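# Dispense balls into cups, lid and stack them, upright dispenser

## Task

Pull the dispenser's trigger, which releases a single ball from its nose per pull, to load the cups: two balls in the red cup, one in the blue cup, three in the yellow cup. Then fit a lid properly on every cup and build a tower of the three: yellow at the base, blue in the middle, red at the top, with each upper cup sitting seated in the lid of the cup under it. Finally return the dispenser to an upright stance.

## Robot and tools

Robot: two arms, left_arm (base near y +0.586 m) and right_arm (base near y -0.624 m), each ending in an identical five-finger right hand, so the hands are not mirror images. Both bases sit at x about 0.1 and 0.02, z 0.

Frame: all positions, orientations, velocities and offsets use the scene frame. Origin is at table-top height midway between the nominal bases; +x points out over the table, +z up, and left_arm is on the +y side (image left/right does not follow this).

Hand point: a point fixed to the palm, about 0.15 m along the fingers from the wrist flange and 0.05 m in front of the palm. Its +z runs along the straight fingers, +y points out of the palm, +x runs across the palm away from the thumb. Straight fingertips reach 0.06-0.07 m past it. A wrist bracket on the little-finger side and the wrist itself (which can hang up to 0.13-0.25 m below a level hand) can strike the table or objects.

A row (used by execute_actions and move): 28 numbers, all in [-1, 1], always both arms even if one is idle. Order: left arm dx, dy, dz, rx, ry, rz; left hand little, ring, middle, index, thumb_bend, thumb_turn, force_limit, speed; then the same 14 for the right arm. The six pose numbers are an offset, not a pose: they are measured from that arm's Hand target as it was when the action or move began, along scene axes; 1.0 equals 0.6 m for dx/dy/dz and 180 degrees for rx/ry/rz, the three rotation numbers forming one rotation vector about the Hand target position. Sending six zeros re-requests the current Hand target. Repeating a nonzero offset moves further again.

Hand numbers are absolute targets, not offsets. Fingers and thumb_bend: +1 straight, -1 curled. thumb_turn: +1 beside the palm, -1 in front of the palm opposite the fingers (needed for grasps of objects about 0.035-0.065 m, handles down to 0.025 m). force_limit: -1 about 0 N up to +1 about 10 N at the fingertip (15 N for thumb motors). speed: -1 near zero, full from +0.48 upward; use about -0.94 or lower for gentle grips. No value means unchanged: to keep a hand as is, resend the eight numbers last sent for it (or, if none yet this scene, its hand_measured six plus hand_force_limit and hand_speed). To tighten, raise force_limit and send a more closed target than hand_measured; to loosen, send a more open one.

Tools:
- execute_actions(actions, cameras): actions is a list of actions; each action is a list of up to 15 rows, one per 1/30 s step, the last row held to fill 15 steps. Every row in an action counts from the same start pose. An empty list returns images.
- move(target, speed, blend, stop_force, zero, blocking, cameras): target is one row or a list of up to 15 rows, all offsets from the Hand targets at the move's start. speed in m/s (0.002-3.2, default 0.25; rotation limited to twice that in rad/s), one value or one per target. blend in m rounds corners between listed targets. stop_force in N (4-120, one value for both arms) ends an arm's path when its wrist sensor feels that much push against its motion; omit it when moving off a contact, and do not rely on it while the hand rotates or for light pushes. zero (default true) re-zeroes the force reading before the move. blocking=false returns early but cannot be combined with stop_force. Paths are straight, do not avoid obstacles or the other arm, and overall last 0.5-10 s.
- wait(seconds 0-10): holds last commands.
- stop(): brakes a running move.
- zoom_image(camera, region [x0,y0,x1,y1] pixels, at most 504 square): closer view of the latest image from cam_head_left, cam_head_right, cam_high, cam_left_wrist or cam_right_wrist (all 672x504).
- show_instructions(): reference images.
- zero_wrist_force(arm): subtracts the current reading.
- finished_scene(scene): ends scene 1 or 2 irreversibly.

Results: per arm, end_effector_position (m), end_effector_quat_wxyz, velocities, Hand target (the last commanded pose after clipping, which later offsets count from), joint positions and torques, Wrist force/torque along the hand's own axes plus the peak since last shown, and hand_measured, hand_stopped_by (moving, target, force, stalled, fault), hand_load_n (positive when pushed open; a drop toward 0 signals a lost grip), hand_force_limit, hand_speed. A move adds a move: line such as done, off_target, moving, held or fault, plus limits (paced = pose clipped, held = steps withheld). Orientation commands are clipped to 32 degrees from the measured one per step. If the hand rests short of its target, send the missing distance as a further offset.

Avoid: anything falling or left off the table; hard impacts; pressing targets past firm contact (arms are stiff, and about 150 N or joint torque limits cause a 10 s fault stop); hands touching or gripping each other, or arms colliding; sweeping paths near an arm's own base; high finger forces or fast swings with a load; releasing parts while they move; long holds at full stretch, which heat motors (70 °C warning, 85 °C forced stop).

Each tool is called after "Call:" as name([rows], argument=value, ...), one row to a line, values as JSON.

Reference images:

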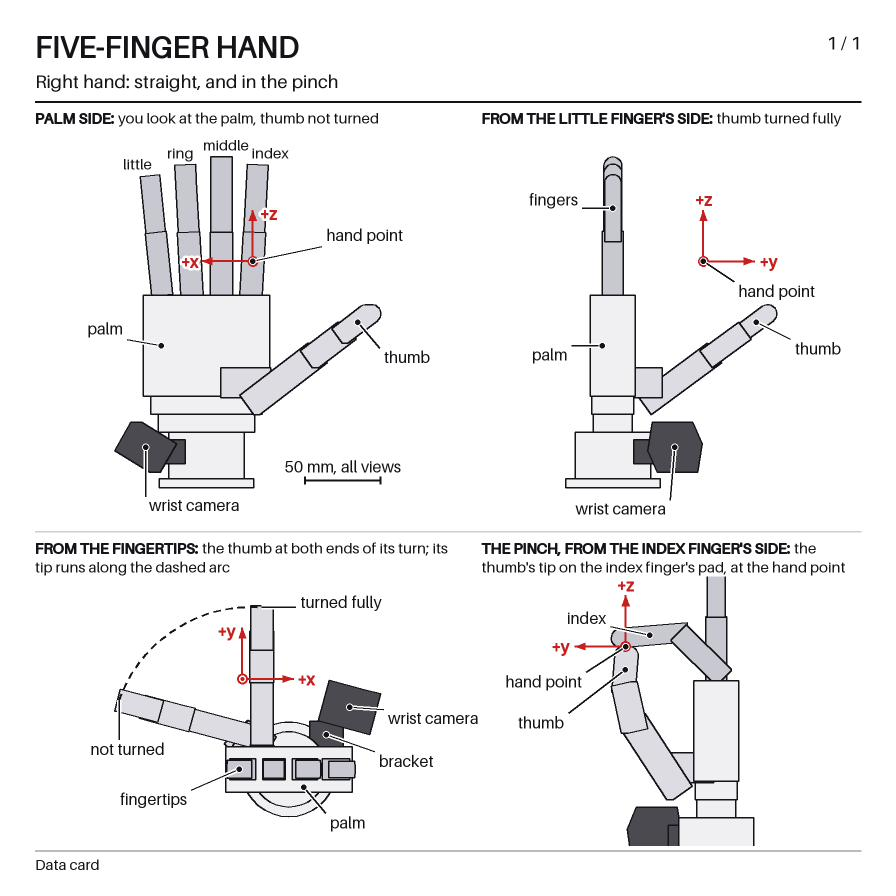

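## Session

Call:
execute_actions(actions=[], cameras=["all"])

Scene clock: 0.00 s.
left_arm: end_effector_position=(+0.0752, +1.0539, +0.7147) hand_measured=(+1.000, +1.000, +1.000, +1.000, +1.000, +1.000) hand_load_n=(+0.0, +0.0, +0.0, +0.0, +0.0, +0.0) hand_stopped_by=(target, target, target, target, target, target) hand_force_limit=0.00 hand_speed=-0.80 end_effector_quat_wxyz=(+0.121, -0.643, +0.756, -0.020) | right_arm: end_effector_position=(+0.0739, -1.1480, +0.5038) hand_measured=(+1.000, +1.000, +1.000, +1.000, +1.000, +1.000) hand_load_n=(+0.0, +0.0, +0.0, +0.0, +0.0, +0.0) hand_stopped_by=(target, target, target, target, target, target) hand_force_limit=0.00 hand_speed=-0.80 end_effector_quat_wxyz=(-0.030, +0.690, +0.723, +0.027)
Joint positions: left_arm=[1.179 -1.666 1.284 1.755 1.718 -1.812] | right_arm=[-1.958 -1.513 1.563 1.593 1.604 -1.971]
Joint velocities: within noise
Joint torques (N m): no reading
Motor temperatures (°C): left_arm=[25 36 28 41 39 32] | right_arm=[24 36 41 32 36 33]
Wrist force (N): no reading
Wrist torque (N m): no reading
Wrist force, peak (N): no reading
Hand target: left_arm +0.0752, +1.0539, +0.7147; +0.121, -0.643, +0.756, -0.020 | right_arm +0.0739, -1.1480, +0.5038; -0.030, +0.690, +0.723, +0.027

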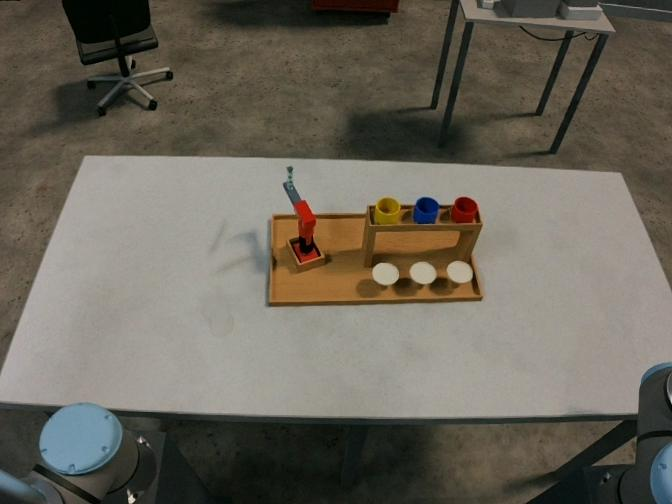

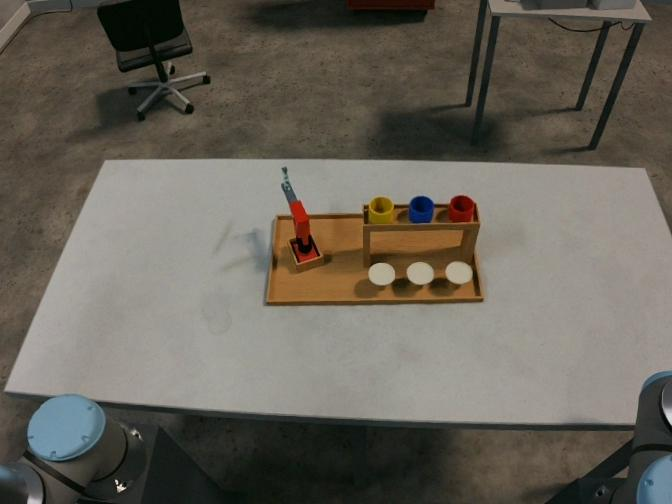

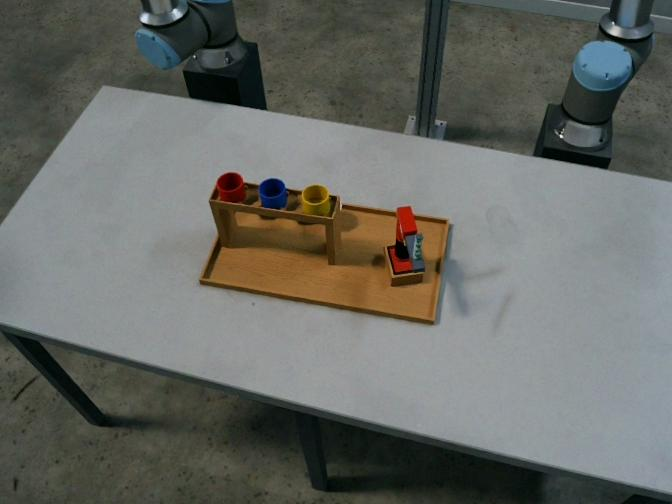

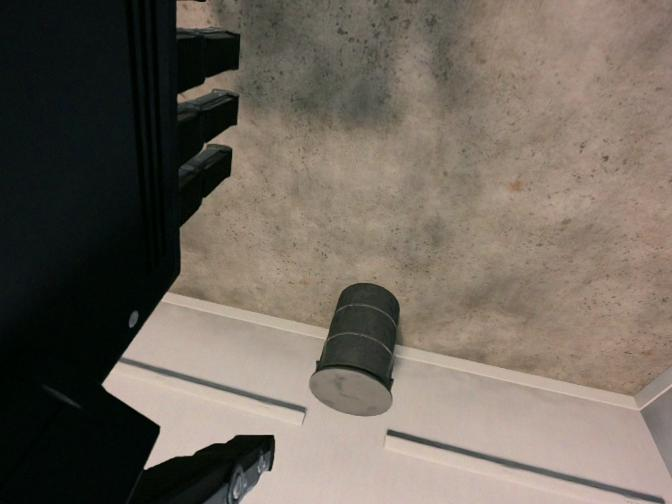

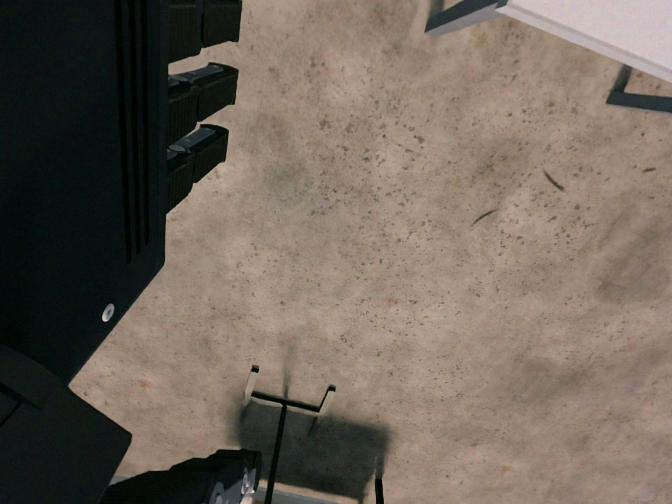

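Call:
zoom_image(camera="cam_head_left", region=[250, 150, 500, 320])

Call:
zoom_image(camera="cam_high", region=[190, 160, 470, 340])

Call:
zoom_image(camera="cam_head_right", region=[250, 150, 500, 320])

Call:
zoom_image(camera="cam_head_left", region=[260, 160, 350, 280])

Call:
zoom_image(camera="cam_high", region=[360, 190, 450, 300])

Call:
zoom_image(camera="cam_head_left", region=[355, 180, 495, 310])

Scaled by 2.016 from the camera's 672x504 image, which has a finer 960x720 frame.

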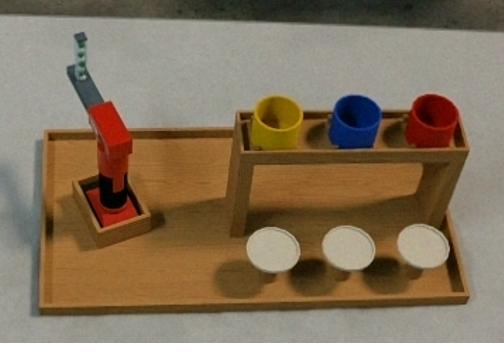

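Scaled by 1.800 from the camera's 672x504 image, which has a finer 960x720 frame.

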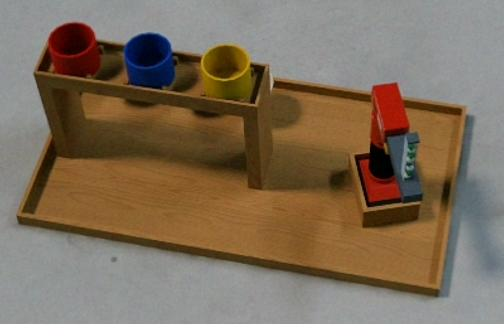

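Scaled by 2.016 from the camera's 672x504 image, which has a finer 960x720 frame.

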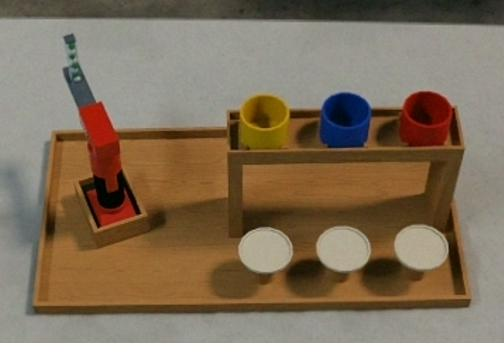

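Scaled by 4.200 from the camera's 672x504 image, which has a finer 960x720 frame.

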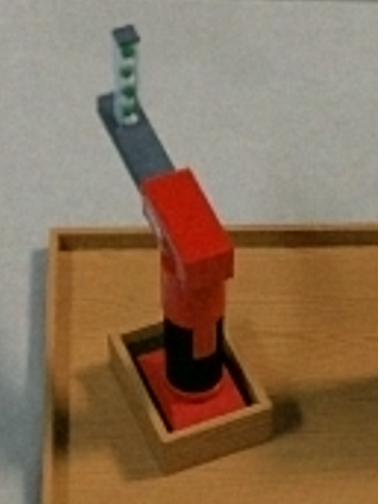

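Scaled by 4.582 from the camera's 672x504 image, which has a finer 960x720 frame.

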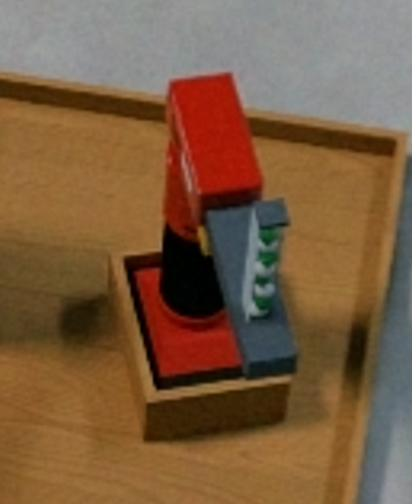

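Scaled by 3.600 from the camera's 672x504 image, which has a finer 960x720 frame.

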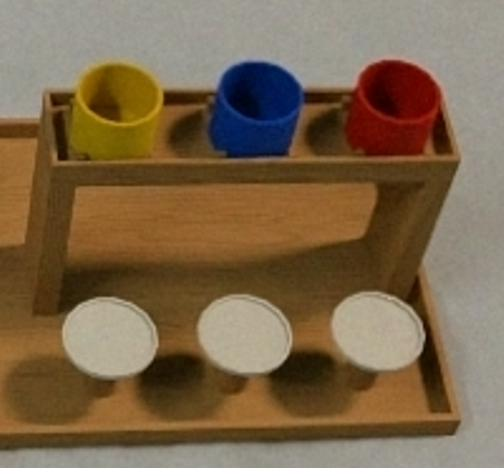

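Call:
move(target=[0.625, -0.2565, -0.2745, 0.0355, -0.0879, -0.4575, 1, 1, 1, 1, 1, 1, 0, -0.8, 0.71, 0.58, 0.0, 0.188, -0.18, -0.204, 1, 1, 1, 1, 1, 1, 0, -0.8], speed=0.6)

Scene clock: 103.60 s.
left_arm: end_effector_position=(+0.4502, +0.9000, +0.5500) hand_measured=(+1.000, +1.000, +1.000, +1.000, +1.000, +1.000) hand_load_n=(+0.0, +0.0, +0.0, +0.0, +0.0, +0.0) hand_stopped_by=(target, target, target, target, target, target) hand_force_limit=0.00 hand_speed=-0.80 end_effector_quat_wxyz=(+0.204, +0.027, +0.969, -0.137) | right_arm: end_effector_position=(+0.4998, -0.8000, +0.5038) hand_measured=(+1.000, +1.000, +1.000, +1.000, +1.000, +1.000) hand_load_n=(+0.0, +0.0, +0.0, +0.0, +0.5, +0.0) hand_stopped_by=(target, target, target, target, target, target) hand_force_limit=0.00 hand_speed=-0.80 end_effector_quat_wxyz=(-0.017, +0.804, +0.417, +0.423)
Joint positions: left_arm=[0.536 -1.739 1.69 1.406 2.023 -1.024] | right_arm=[-1.236 -1.802 2.016 1.534 0.71 -0.671]
Joint torques (N m): left_arm=[-14.65 -15.32 -29.21 0.88 4.12 2.24] | right_arm=[10.09 -7.62 -47.38 1.76 1.05 3.22]
Wrist force (N): left_arm=[-0.2 -0.7 0.3] | right_arm=[-0.4 0.5 -0.2]
Wrist torque (N m): left_arm=[-0.09 -0.05 -0.24] | right_arm=[0.06 0.16 -0.04]
Wrist force, peak (N): left_arm=[-1.2 -0.6 1.5] | right_arm=[-1.3 -1.6 -0.1]
Hand target: left_arm +0.4502, +0.9000, +0.5500; +0.204, +0.027, +0.969, -0.137 | right_arm +0.4999, -0.8000, +0.5038; -0.017, +0.804, +0.417, +0.423
Off the commanded pose: left_arm 0.000 m, 0 deg | right_arm 0.000 m, 0 deg.
move: done

Call:
move(target=[0.398, -0.8, -0.417, 0.0355, -0.0879, -0.4575, 1, 1, 1, 1, 1, 1, 0, -0.8, -0.2, 0.867, -0.306, 0.188, -0.18, -0.204, 1, 1, 1, 1, 1, 1, 0, -0.8], speed=0.6, cameras=["all"])

Scene clock: 111.27 s.
left_arm: end_effector_position=(+0.6890, +0.4200, +0.2998) hand_measured=(+1.000, +1.000, +1.000, +1.000, +1.000, +1.000) hand_load_n=(+0.0, +0.0, +0.0, +0.0, +0.0, +0.0) hand_stopped_by=(target, target, target, target, target, target) hand_force_limit=0.00 hand_speed=-0.80 end_effector_quat_wxyz=(+0.183, +0.683, +0.683, -0.183) | right_arm: end_effector_position=(+0.3799, -0.2798, +0.3202) hand_measured=(+1.000, +1.000, +1.000, +1.000, +1.000, +1.000) hand_load_n=(+0.0, -0.5, +0.0, +0.0, +0.5, +0.0) hand_stopped_by=(target, target, target, target, target, target) hand_force_limit=0.00 hand_speed=-0.80 end_effector_quat_wxyz=(+0.001, +0.707, +0.001, +0.707)
Joint positions: left_arm=[-0.351 -1.405 1.851 0.932 2.06 -0.394] | right_arm=[-1.398 -3.566 2.318 1.248 0.206 1.569]
Joint torques (N m): left_arm=[-16.87 -41.48 -50.34 6.15 -1.18 2.37] | right_arm=[10.9 60.77 -22.6 -3.42 2.54 3.11]
Wrist force (N): left_arm=[-0.5 0.5 0.2] | right_arm=[1.4 0.2 -0.7]
Wrist torque (N m): left_arm=[-0.04 -0.05 -0.18] | right_arm=[0.09 0.02 0.06]
Wrist force, peak (N): left_arm=[-1.4 0.9 2.5] | right_arm=[-0.4 1.9 -1.0]
Hand target: left_arm +0.6890, +0.4200, +0.2998; +0.183, +0.683, +0.683, -0.183 | right_arm +0.3799, -0.2798, +0.3202; +0.001, +0.707, +0.001, +0.707
Off the commanded pose: left_arm 0.000 m, 0 deg | right_arm 0.000 m, 0 deg.
shoulder posture changed (right arm): the wrist came as close to joint 1's axis as it can, and the arm is now in the other of its two shoulder postures.
move: done
camera_calibration:
cam_left_wrist: T_world_to_cam=[[0.974076, 0.189473, -0.123597, -0.714197], [0.199402, -0.461081, 0.864664, -0.201073], [0.106842, -0.866894, -0.486909, 0.55118], [0, 0, 0, 1]] pos_world=[0.676888, 0.520424, 0.353962]
cam_right_wrist: T_world_to_cam=[[0.0511764, -0.964122, 0.26048, -0.365579], [-0.52509, -0.247837, -0.814161, 0.38618], [0.849507, -0.0951096, -0.518934, -0.0667357], [0, 0, 0, 1]] pos_world=[0.278181, -0.263101, 0.375007]

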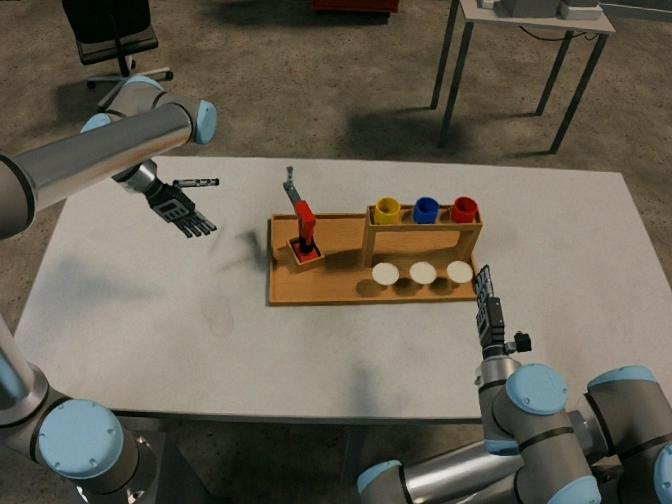

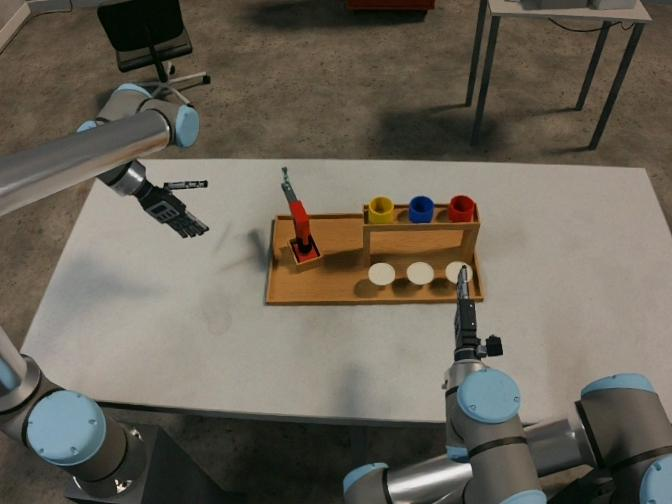

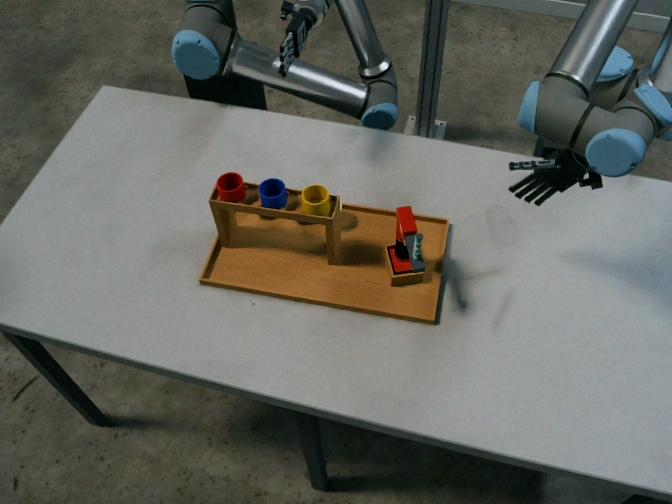

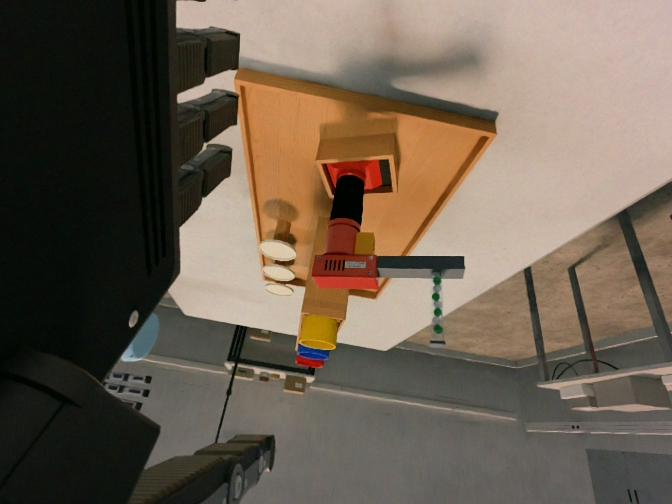

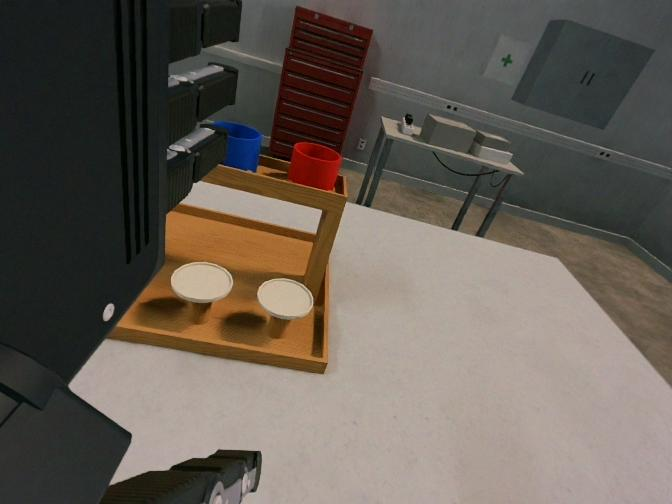

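Call:
zoom_image(camera="cam_left_wrist", region=[220, 60, 520, 360])

Call:
zoom_image(camera="cam_left_wrist", region=[290, 130, 480, 310])

Call:
zoom_image(camera="cam_right_wrist", region=[100, 100, 380, 380])

Call:
move(target=[0, 0, 0, 0, 0, 0, 1, 1, 1, 1, 1, 1, 0, -0.8, 0.2, -0.867, 0.306, -0.188, 0.18, 0.204, 1, 1, 1, 1, 1, 1, 0, -0.8], speed=0.6)

Scaled by 1.680 from the camera's 672x504 image, which has a finer 960x720 frame.

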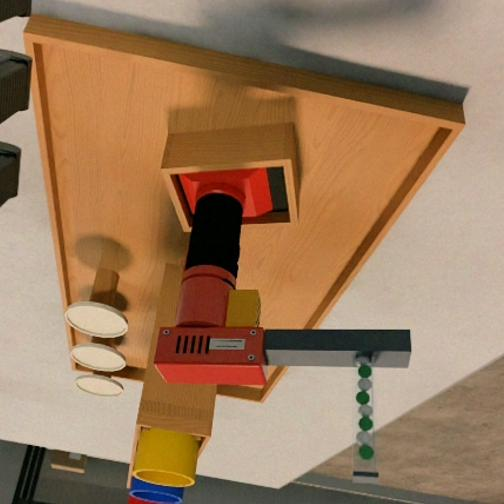

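Scaled by 2.653 from the camera's 672x504 image, which has a finer 960x720 frame.

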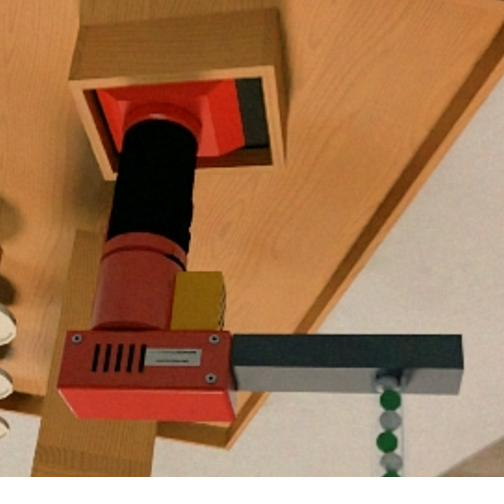

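Scaled by 1.800 from the camera's 672x504 image, which has a finer 960x720 frame.

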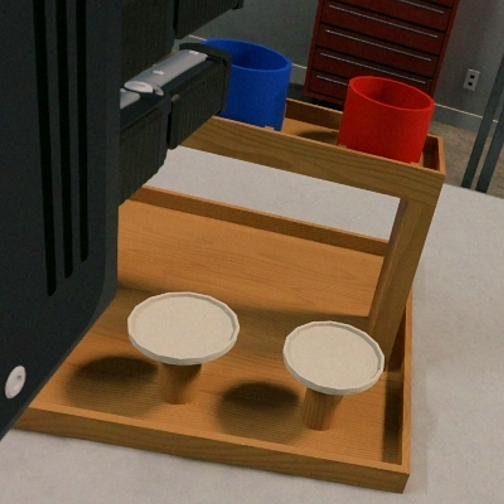

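Scene clock: 152.77 s.
left_arm: end_effector_position=(+0.6890, +0.4200, +0.2998) hand_measured=(+1.000, +1.000, +1.000, +1.000, +1.000, +1.000) hand_load_n=(+0.0, +0.5, +0.0, +0.0, +0.0, +0.0) hand_stopped_by=(target, target, target, target, target, target) hand_force_limit=0.00 hand_speed=-0.80 end_effector_quat_wxyz=(+0.183, +0.683, +0.683, -0.183) | right_arm: end_effector_position=(+0.4999, -0.7999, +0.5038) hand_measured=(+1.000, +1.000, +1.000, +1.000, +1.000, +1.000) hand_load_n=(+0.0, -0.5, +0.0, +0.0, +0.0, +0.0) hand_stopped_by=(target, target, target, target, target, target) hand_force_limit=0.00 hand_speed=-0.80 end_effector_quat_wxyz=(-0.017, +0.804, +0.417, +0.423)
Joint positions: left_arm=[-0.351 -1.405 1.851 0.932 2.06 -0.394] | right_arm=[-1.236 -1.802 2.016 1.534 0.71 -0.67]
Joint torques (N m): left_arm=[-16.13 -38.79 -50.13 5.93 1.47 2.26] | right_arm=[-11.52 -7.14 -32.49 6.87 1.06 -2.86]
Wrist force (N): left_arm=[-0.8 0.0 0.5] | right_arm=[0.2 0.7 0.0]
Wrist torque (N m): left_arm=[-0.13 0.00 -0.21] | right_arm=[0.07 0.07 0.20]
Wrist force, peak (N): left_arm=[-1.0 0.3 0.7] | right_arm=[0.9 -2.4 -1.0]
Hand target: left_arm +0.6890, +0.4200, +0.2998; +0.183, +0.683, +0.683, -0.183 | right_arm +0.4999, -0.8000, +0.5038; -0.017, +0.804, +0.417, +0.423
Off the commanded pose: left_arm 0.000 m, 0 deg | right_arm 0.000 m, 0 deg.
shoulder posture changed (right arm): the wrist came as close to joint 1's axis as it can, and the arm is now in the other of its two shoulder postures.
move: done; limits=paced

Call:
move([
  [-0.0167, -0.2133, -0.195, -0.0659, -0.0118, 0.1128, -1, -1, -1, -1, 1, 1, 0, 0, 0.267, 0.583, -0.083, 0.13, -0.125, -0.14, -1, -1, -1, -1, 1, 1, 0, 0],
  [-0.0167, -0.2133, -0.195, -0.0659, -0.0118, 0.1128, -1, -1, -1, -1, 1, 1, 0, 0, 0.1, 0.95, -0.25, 0.188, -0.18, -0.204, -1, -1, -1, -1, 1, 1, 0, 0],
], speed=0.5, blend=[0.03, 0], cameras=["all"])

Scene clock: 276.63 s.
left_arm: end_effector_position=(+0.6790, +0.2920, +0.1828) hand_measured=(-1.000, -1.000, -1.000, -1.000, +1.000, +1.000) hand_load_n=(+0.0, +0.0, +0.5, +0.0, +0.0, +0.0) hand_stopped_by=(target, target, target, target, target, target) hand_force_limit=0.00 hand_speed=0.00 end_effector_quat_wxyz=(+0.294, +0.533, +0.767, -0.205) | right_arm: end_effector_position=(+0.5598, -0.2300, +0.3538) hand_measured=(-1.000, -1.000, -1.000, -1.000, +1.000, +1.000) hand_load_n=(+0.0, +0.0, +0.0, +0.0, +0.0, +0.0) hand_stopped_by=(target, target, target, target, target, target) hand_force_limit=0.00 hand_speed=0.00 end_effector_quat_wxyz=(+0.001, +0.707, +0.001, +0.707)
Joint positions: left_arm=[-0.656 -1.435 2.104 0.252 1.937 -1.131] | right_arm=[0.662 -1.558 2.089 -0.531 2.265 1.568]
Joint torques (N m): left_arm=[-15.79 -52.79 -22.54 -0.38 -2.16 -2.03] | right_arm=[8.08 -32.08 -47.21 -3.83 2.32 -3.76]
Wrist force (N): left_arm=[-0.9 0.2 0.7] | right_arm=[0.5 -0.2 0.6]
Wrist torque (N m): left_arm=[-0.10 -0.08 0.09] | right_arm=[-0.16 0.14 0.09]
Wrist force, peak (N): left_arm=[-1.0 -0.1 2.1] | right_arm=[-0.2 -3.1 -0.7]
Hand target: left_arm +0.6790, +0.2920, +0.1828; +0.294, +0.533, +0.767, -0.205 | right_arm +0.5599, -0.2300, +0.3538; +0.001, +0.707, +0.001, +0.707
Off the commanded pose: left_arm 0.000 m, 0 deg | right_arm 0.000 m, 0 deg.
move: done; limits=paced
camera_calibration:
cam_left_wrist: T_world_to_cam=[[0.857478, 0.48891, -0.16031, -0.696184], [0.281521, -0.18502, 0.941548, -0.307323], [0.430672, -0.852487, -0.296289, 0.125432], [0, 0, 0, 1]] pos_world=[0.62946, 0.390439, 0.214918]
cam_right_wrist: T_world_to_cam=[[0.0511862, -0.964134, 0.260432, -0.335492], [-0.524843, -0.247829, -0.814322, 0.520266], [0.849659, -0.0950038, -0.518704, -0.197667], [0, 0, 0, 1]] pos_world=[0.45818, -0.213301, 0.408507]

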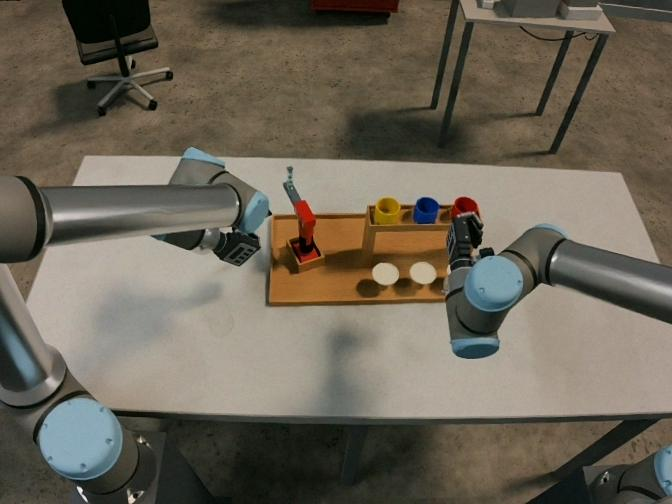

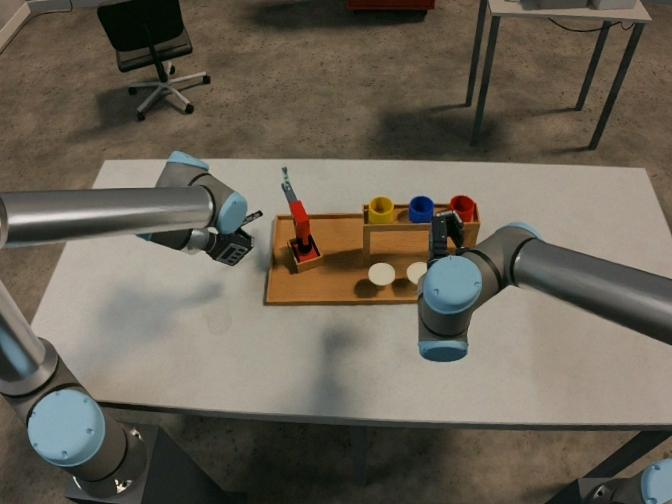

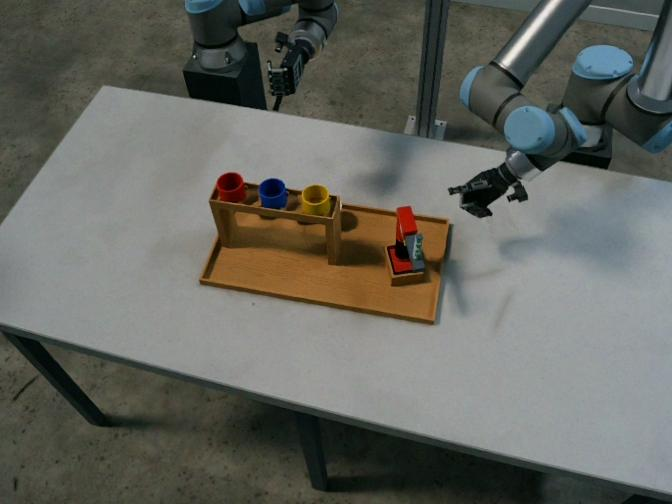

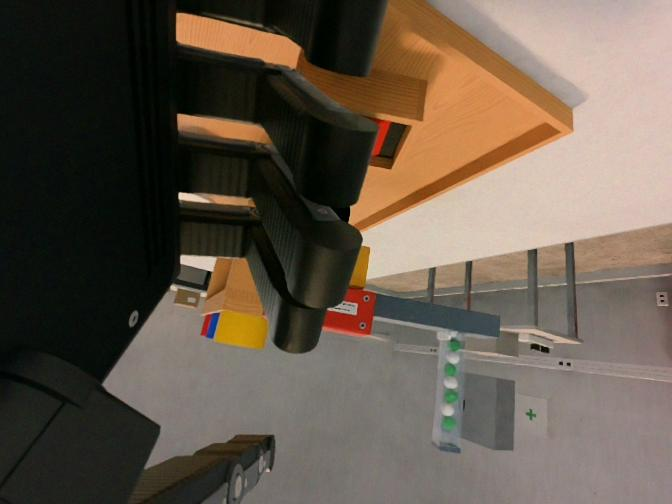

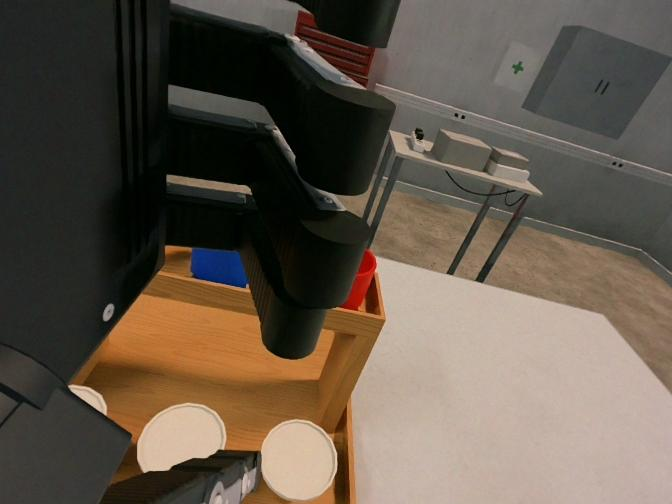

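Call:
zoom_image(camera="cam_left_wrist", region=[310, 220, 530, 460])

Call:
move(target=[-0.08, 0.0, 0.0, 0, 0, 0, 1, 1, 1, 1, 1, 1, 0, 0.3, -0.1, -0.1, 0, 0, 0, 0, 1, 1, 1, 1, 1, 1, 0, 0.3], speed=0.3, cameras=["cam_left_wrist", "cam_right_wrist"])

Scaled by 2.100 from the camera's 672x504 image, which has a finer 960x720 frame.

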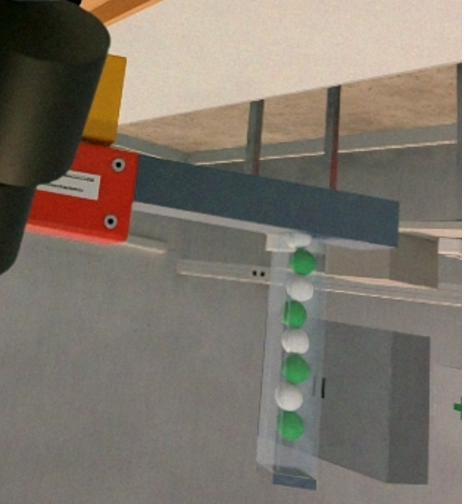

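Scene clock: 282.57 s.
left_arm: end_effector_position=(+0.6310, +0.2920, +0.1828) hand_measured=(+1.000, +1.000, +1.000, +1.000, +1.000, +1.000) hand_load_n=(+0.0, +0.0, +0.0, +0.0, +0.0, +0.0) hand_stopped_by=(target, target, target, target, target, target) hand_force_limit=0.00 hand_speed=0.30 end_effector_quat_wxyz=(+0.294, +0.533, +0.767, -0.205) | right_arm: end_effector_position=(+0.4999, -0.2899, +0.3537) hand_measured=(+1.000, +1.000, +1.000, +1.000, +1.000, +1.000) hand_load_n=(+0.0, +0.0, +0.0, +0.0, +0.0, +0.0) hand_stopped_by=(target, target, target, target, target, target) hand_force_limit=0.00 hand_speed=0.30 end_effector_quat_wxyz=(+0.001, +0.707, +0.001, +0.707)
Joint positions: left_arm=[-0.73 -1.515 2.191 0.225 1.891 -1.193] | right_arm=[0.644 -1.706 2.226 -0.52 2.247 1.568]
Joint torques (N m): left_arm=[-17.71 -46.12 -21.99 -0.58 -2.39 -2.19] | right_arm=[-12.58 -35.33 -32.8 0.68 -2.87 1.2]
Wrist force (N): left_arm=[-1.3 0.7 0.8] | right_arm=[1.1 -0.1 0.5]
Wrist torque (N m): left_arm=[-0.04 0.00 0.08] | right_arm=[-0.07 -0.02 0.12]
Wrist force, peak (N): left_arm=[-1.2 1.2 1.0] | right_arm=[0.8 -1.5 1.4]
Hand target: left_arm +0.6310, +0.2920, +0.1828; +0.294, +0.533, +0.767, -0.205 | right_arm +0.4999, -0.2900, +0.3538; +0.001, +0.707, +0.001, +0.707
Off the commanded pose: left_arm 0.000 m, 0 deg | right_arm 0.000 m, 0 deg.
move: done
camera_calibration:
cam_left_wrist: T_world_to_cam=[[0.857491, 0.488851, -0.160416, -0.654987], [0.281606, -0.185002, 0.941527, -0.293861], [0.430589, -0.852525, -0.296301, 0.146169], [0, 0, 0, 1]] pos_world=[0.58146, 0.390439, 0.214918]
cam_right_wrist: T_world_to_cam=[[0.0510515, -0.96415, 0.2604, -0.390114], [-0.524868, -0.247729, -0.814336, 0.474027], [0.849651, -0.0951026, -0.518699, -0.15249], [0, 0, 0, 1]] pos_world=[0.39828, -0.273201, 0.408507]
Images, in order (width x height): cam_left_wrist 672x504, cam_right_wrist 672x504.

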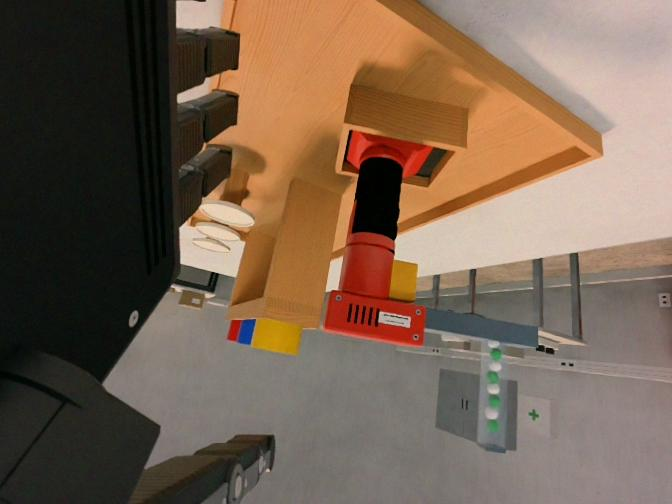

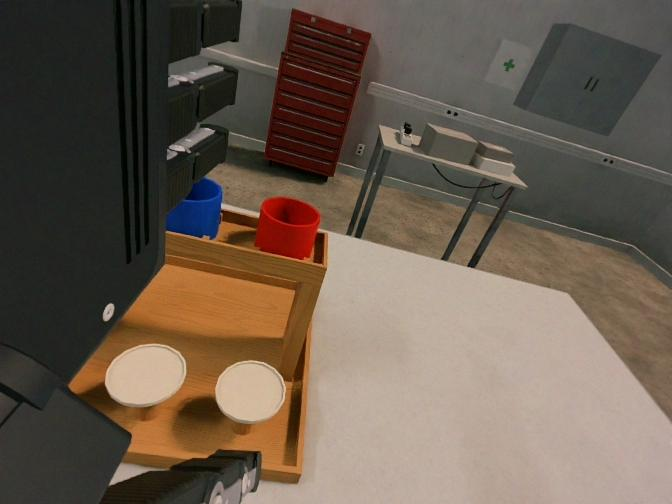

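Call:
zoom_image(camera="cam_left_wrist", region=[310, 70, 560, 350])

Call:
zoom_image(camera="cam_left_wrist", region=[320, 200, 440, 350])

Call:
zoom_image(camera="cam_left_wrist", region=[310, 70, 480, 240])

Call:
zoom_image(camera="cam_right_wrist", region=[90, 170, 350, 490])

Scaled by 1.800 from the camera's 672x504 image, which has a finer 960x720 frame.

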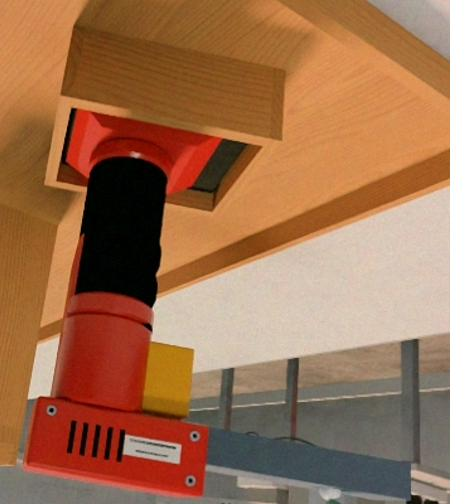

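Scaled by 3.360 from the camera's 672x504 image, which has a finer 960x720 frame.

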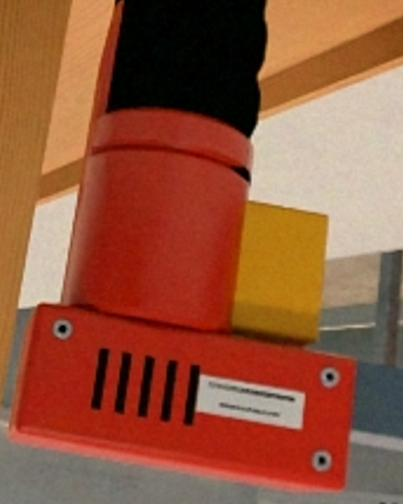

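Scaled by 2.965 from the camera's 672x504 image, which has a finer 960x720 frame.

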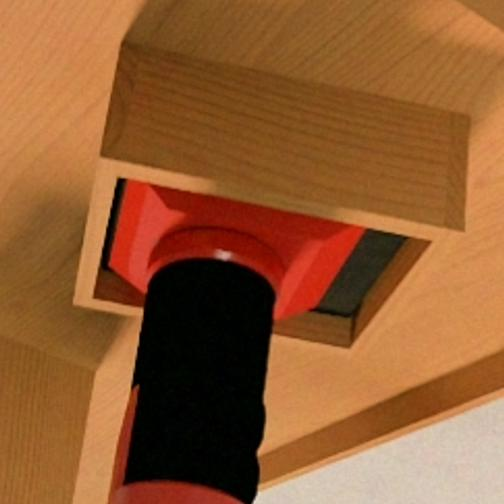

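Scaled by 1.575 from the camera's 672x504 image, which has a finer 960x720 frame.

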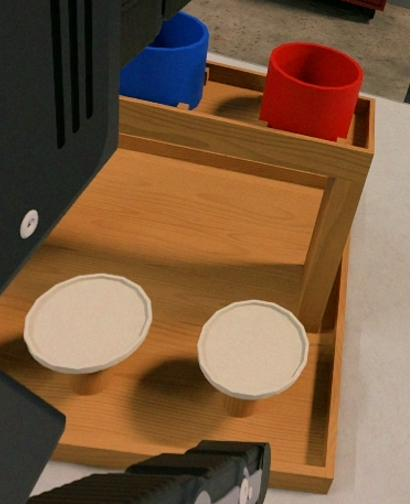

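Call:
move(target=[-0.05, 0.5, 0.333, 0, 0, 0, 1, 1, 1, 1, 1, 1, 0, 0.3, 0.25, 0.2333, -0.15, 0, 0, 0, 1, 1, 1, 1, 1, 1, 0, 0.3], speed=0.4, cameras=["cam_left_wrist", "cam_right_wrist", "cam_high", "cam_head_left"])

Call:
zoom_image(camera="cam_right_wrist", region=[100, 140, 500, 500])

Call:
zoom_image(camera="cam_right_wrist", region=[230, 150, 500, 330])

Scene clock: 420.03 s.
left_arm: end_effector_position=(+0.6010, +0.5919, +0.3826) hand_measured=(+1.000, +1.000, +1.000, +1.000, +1.000, +1.000) hand_load_n=(+0.0, +0.0, +0.0, +0.0, +0.0, +0.0) hand_stopped_by=(target, target, target, target, target, target) hand_force_limit=0.00 hand_speed=0.30 end_effector_quat_wxyz=(+0.294, +0.533, +0.767, -0.205) | right_arm: end_effector_position=(+0.6498, -0.1500, +0.2638) hand_measured=(+1.000, +1.000, +1.000, +1.000, +1.000, +1.000) hand_load_n=(+0.0, +0.0, +0.0, +0.0, +0.0, +0.0) hand_stopped_by=(target, target, target, target, target, target) hand_force_limit=0.00 hand_speed=0.30 end_effector_quat_wxyz=(+0.001, +0.707, +0.001, +0.707)
Joint positions: left_arm=[-0.004 -1.65 1.999 0.919 2.248 -0.463] | right_arm=[0.668 -1.283 1.952 -0.669 2.271 1.568]
Joint torques (N m): left_arm=[14.03 -22.43 -51.48 5.81 4.17 2.16] | right_arm=[12.54 -49.57 -44.28 -4.4 2.5 -3.34]
Wrist force (N): left_arm=[-0.9 0.3 0.5] | right_arm=[0.8 -0.1 -0.5]
Wrist torque (N m): left_arm=[-0.09 -0.05 -0.21] | right_arm=[-0.06 0.08 0.05]
Wrist force, peak (N): left_arm=[-1.7 0.4 2.9] | right_arm=[1.9 -0.1 0.1]
Hand target: left_arm +0.6010, +0.5920, +0.3826; +0.294, +0.533, +0.767, -0.205 | right_arm +0.6499, -0.1500, +0.2638; +0.001, +0.707, +0.001, +0.707
Off the commanded pose: left_arm 0.000 m, 0 deg | right_arm 0.000 m, 0 deg.
move: done
camera_calibration:
cam_left_wrist: T_world_to_cam=[[0.857478, 0.48891, -0.16031, -0.743895], [0.281521, -0.18502, 0.941548, -0.417998], [0.430672, -0.852487, -0.296289, 0.473884], [0, 0, 0, 1]] pos_world=[0.55146, 0.690339, 0.414718]
cam_right_wrist: T_world_to_cam=[[0.0510536, -0.964149, 0.260403, -0.239448], [-0.524868, -0.247733, -0.814335, 0.514071], [0.849651, -0.0951026, -0.518699, -0.31323], [0, 0, 0, 1]] pos_world=[0.54818, -0.133301, 0.318507]
Images, in order (width x height): cam_head_left 672x504, cam_high 672x504, cam_left_wrist 672x504, cam_right_wrist 672x504.

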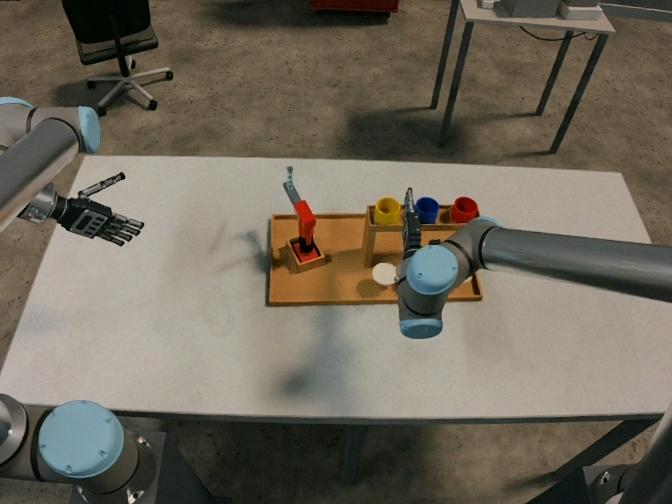

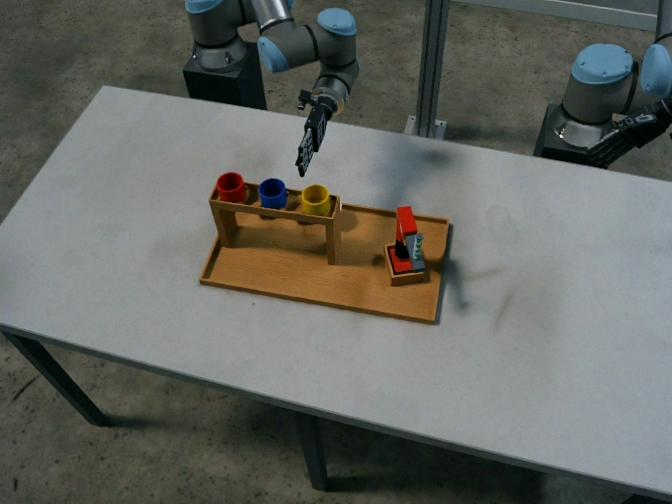

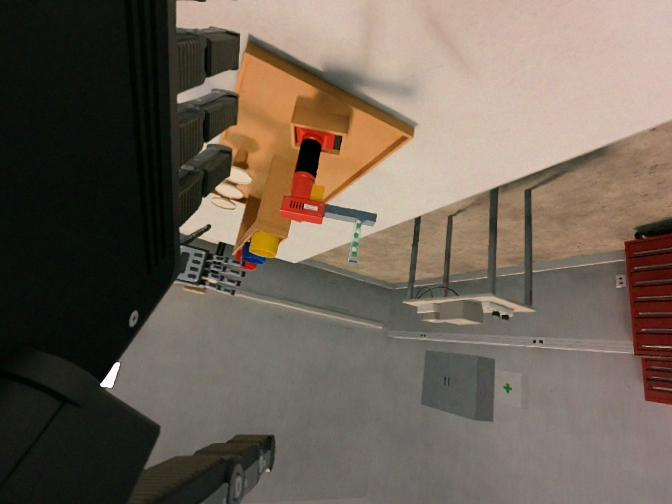

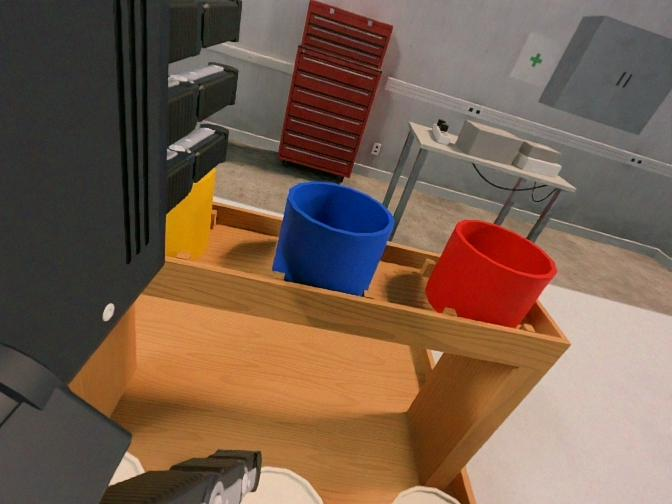

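Scaled by 1.260 from the camera's 672x504 image, which has a finer 960x720 frame.

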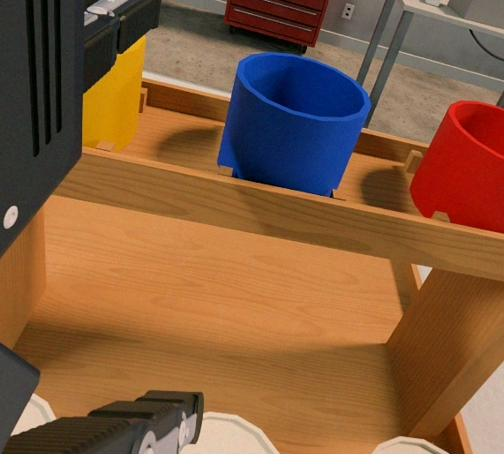

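Scaled by 1.867 from the camera's 672x504 image, which has a finer 960x720 frame.

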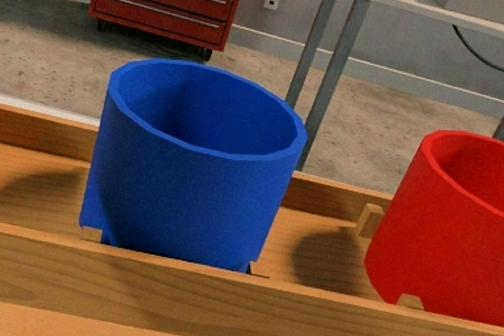

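Call:
move([
  [0, 0, 0, 0, 0, 0, 1, 1, 1, 1, 1, 1, 0, 0.3, -0.167, -0.333, 0.033, 0.03, -0.03, 0.25, 1, 1, 1, 1, 1, 1, 0, 0.3],
  [0, 0, 0, 0, 0, 0, 1, 1, 1, 1, 1, 1, 0, 0.3, 0.087, -0.402, -0.045, 0.0654, -0.0654, 0.4969, 1, 1, 1, 1, 1, 1, 0, 0.3],
], speed=0.5, blend=[0.03, 0], cameras=["cam_right_wrist"])

Call:
zoom_image(camera="cam_right_wrist", region=[200, 100, 560, 450])

Scene clock: 493.10 s.
left_arm: end_effector_position=(+0.6010, +0.5920, +0.3826) hand_measured=(+1.000, +1.000, +1.000, +1.000, +1.000, +1.000) hand_load_n=(+0.0, +0.0, +0.0, +0.0, -0.5, -0.5) hand_stopped_by=(target, target, target, target, target, target) hand_force_limit=0.00 hand_speed=0.30 end_effector_quat_wxyz=(+0.294, +0.533, +0.767, -0.205) | right_arm: end_effector_position=(+0.7021, -0.3912, +0.2368) hand_measured=(+1.000, +1.000, +1.000, +1.000, +1.000, +1.000) hand_load_n=(+0.0, +0.0, +0.0, +0.0, +0.0, +0.0) hand_stopped_by=(target, target, target, target, target, target) hand_force_limit=0.00 hand_speed=0.30 end_effector_quat_wxyz=(+0.561, -0.430, -0.431, -0.562)
Joint positions: left_arm=[-0.004 -1.65 1.999 0.92 2.248 -0.463] | right_arm=[-0.368 -1.068 1.914 -0.163 -0.423 0.931]
Joint torques (N m): left_arm=[11.43 -21.64 -51.9 5.7 4.35 2.57] | right_arm=[9.34 -56.91 -34.54 6.41 -3.81 -3.51]
Wrist force (N): left_arm=[-0.7 0.6 0.7] | right_arm=[0.9 0.0 0.2]
Wrist torque (N m): left_arm=[-0.06 -0.09 -0.18] | right_arm=[0.00 -0.02 0.10]
Wrist force, peak (N): left_arm=[-1.0 0.9 1.0] | right_arm=[1.4 -1.6 -1.8]
Hand target: left_arm +0.6010, +0.5920, +0.3826; +0.294, +0.533, +0.767, -0.205 | right_arm +0.7021, -0.3912, +0.2368; +0.561, -0.430, -0.431, -0.562
Off the commanded pose: left_arm 0.000 m, 0 deg | right_arm 0.000 m, 0 deg.
move: done
camera_calibration:
cam_right_wrist: T_world_to_cam=[[0.964126, -0.018017, 0.264831, -0.739644], [0.24782, -0.296382, -0.922357, -0.0761234], [0.0951093, 0.9549, -0.281285, 0.48969], [0, 0, 0, 1]] pos_world=[0.685401, -0.503493, 0.26341]
Images, in order (width x height): cam_right_wrist 672x504.

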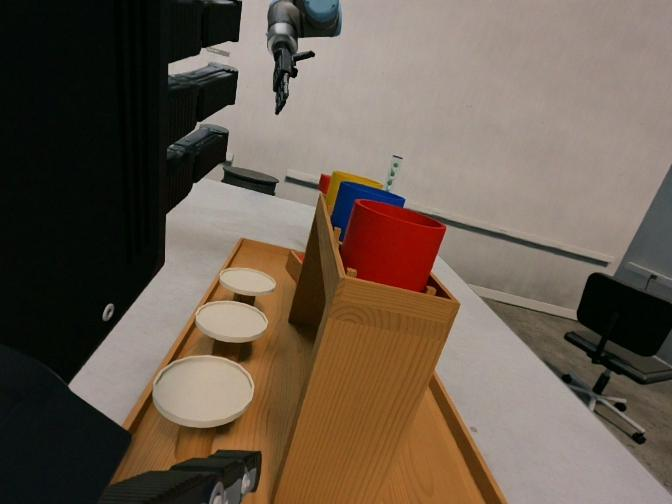

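Scaled by 1.400 from the camera's 672x504 image, which has a finer 960x720 frame.

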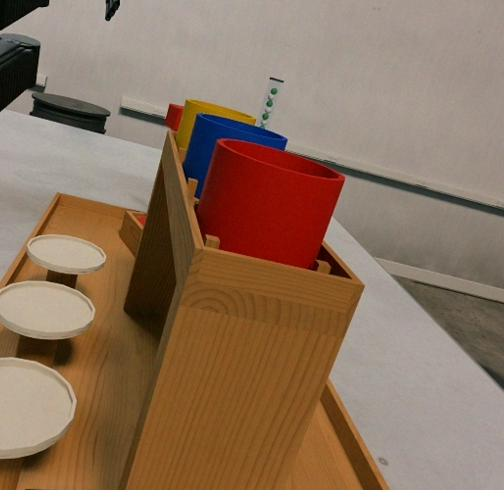

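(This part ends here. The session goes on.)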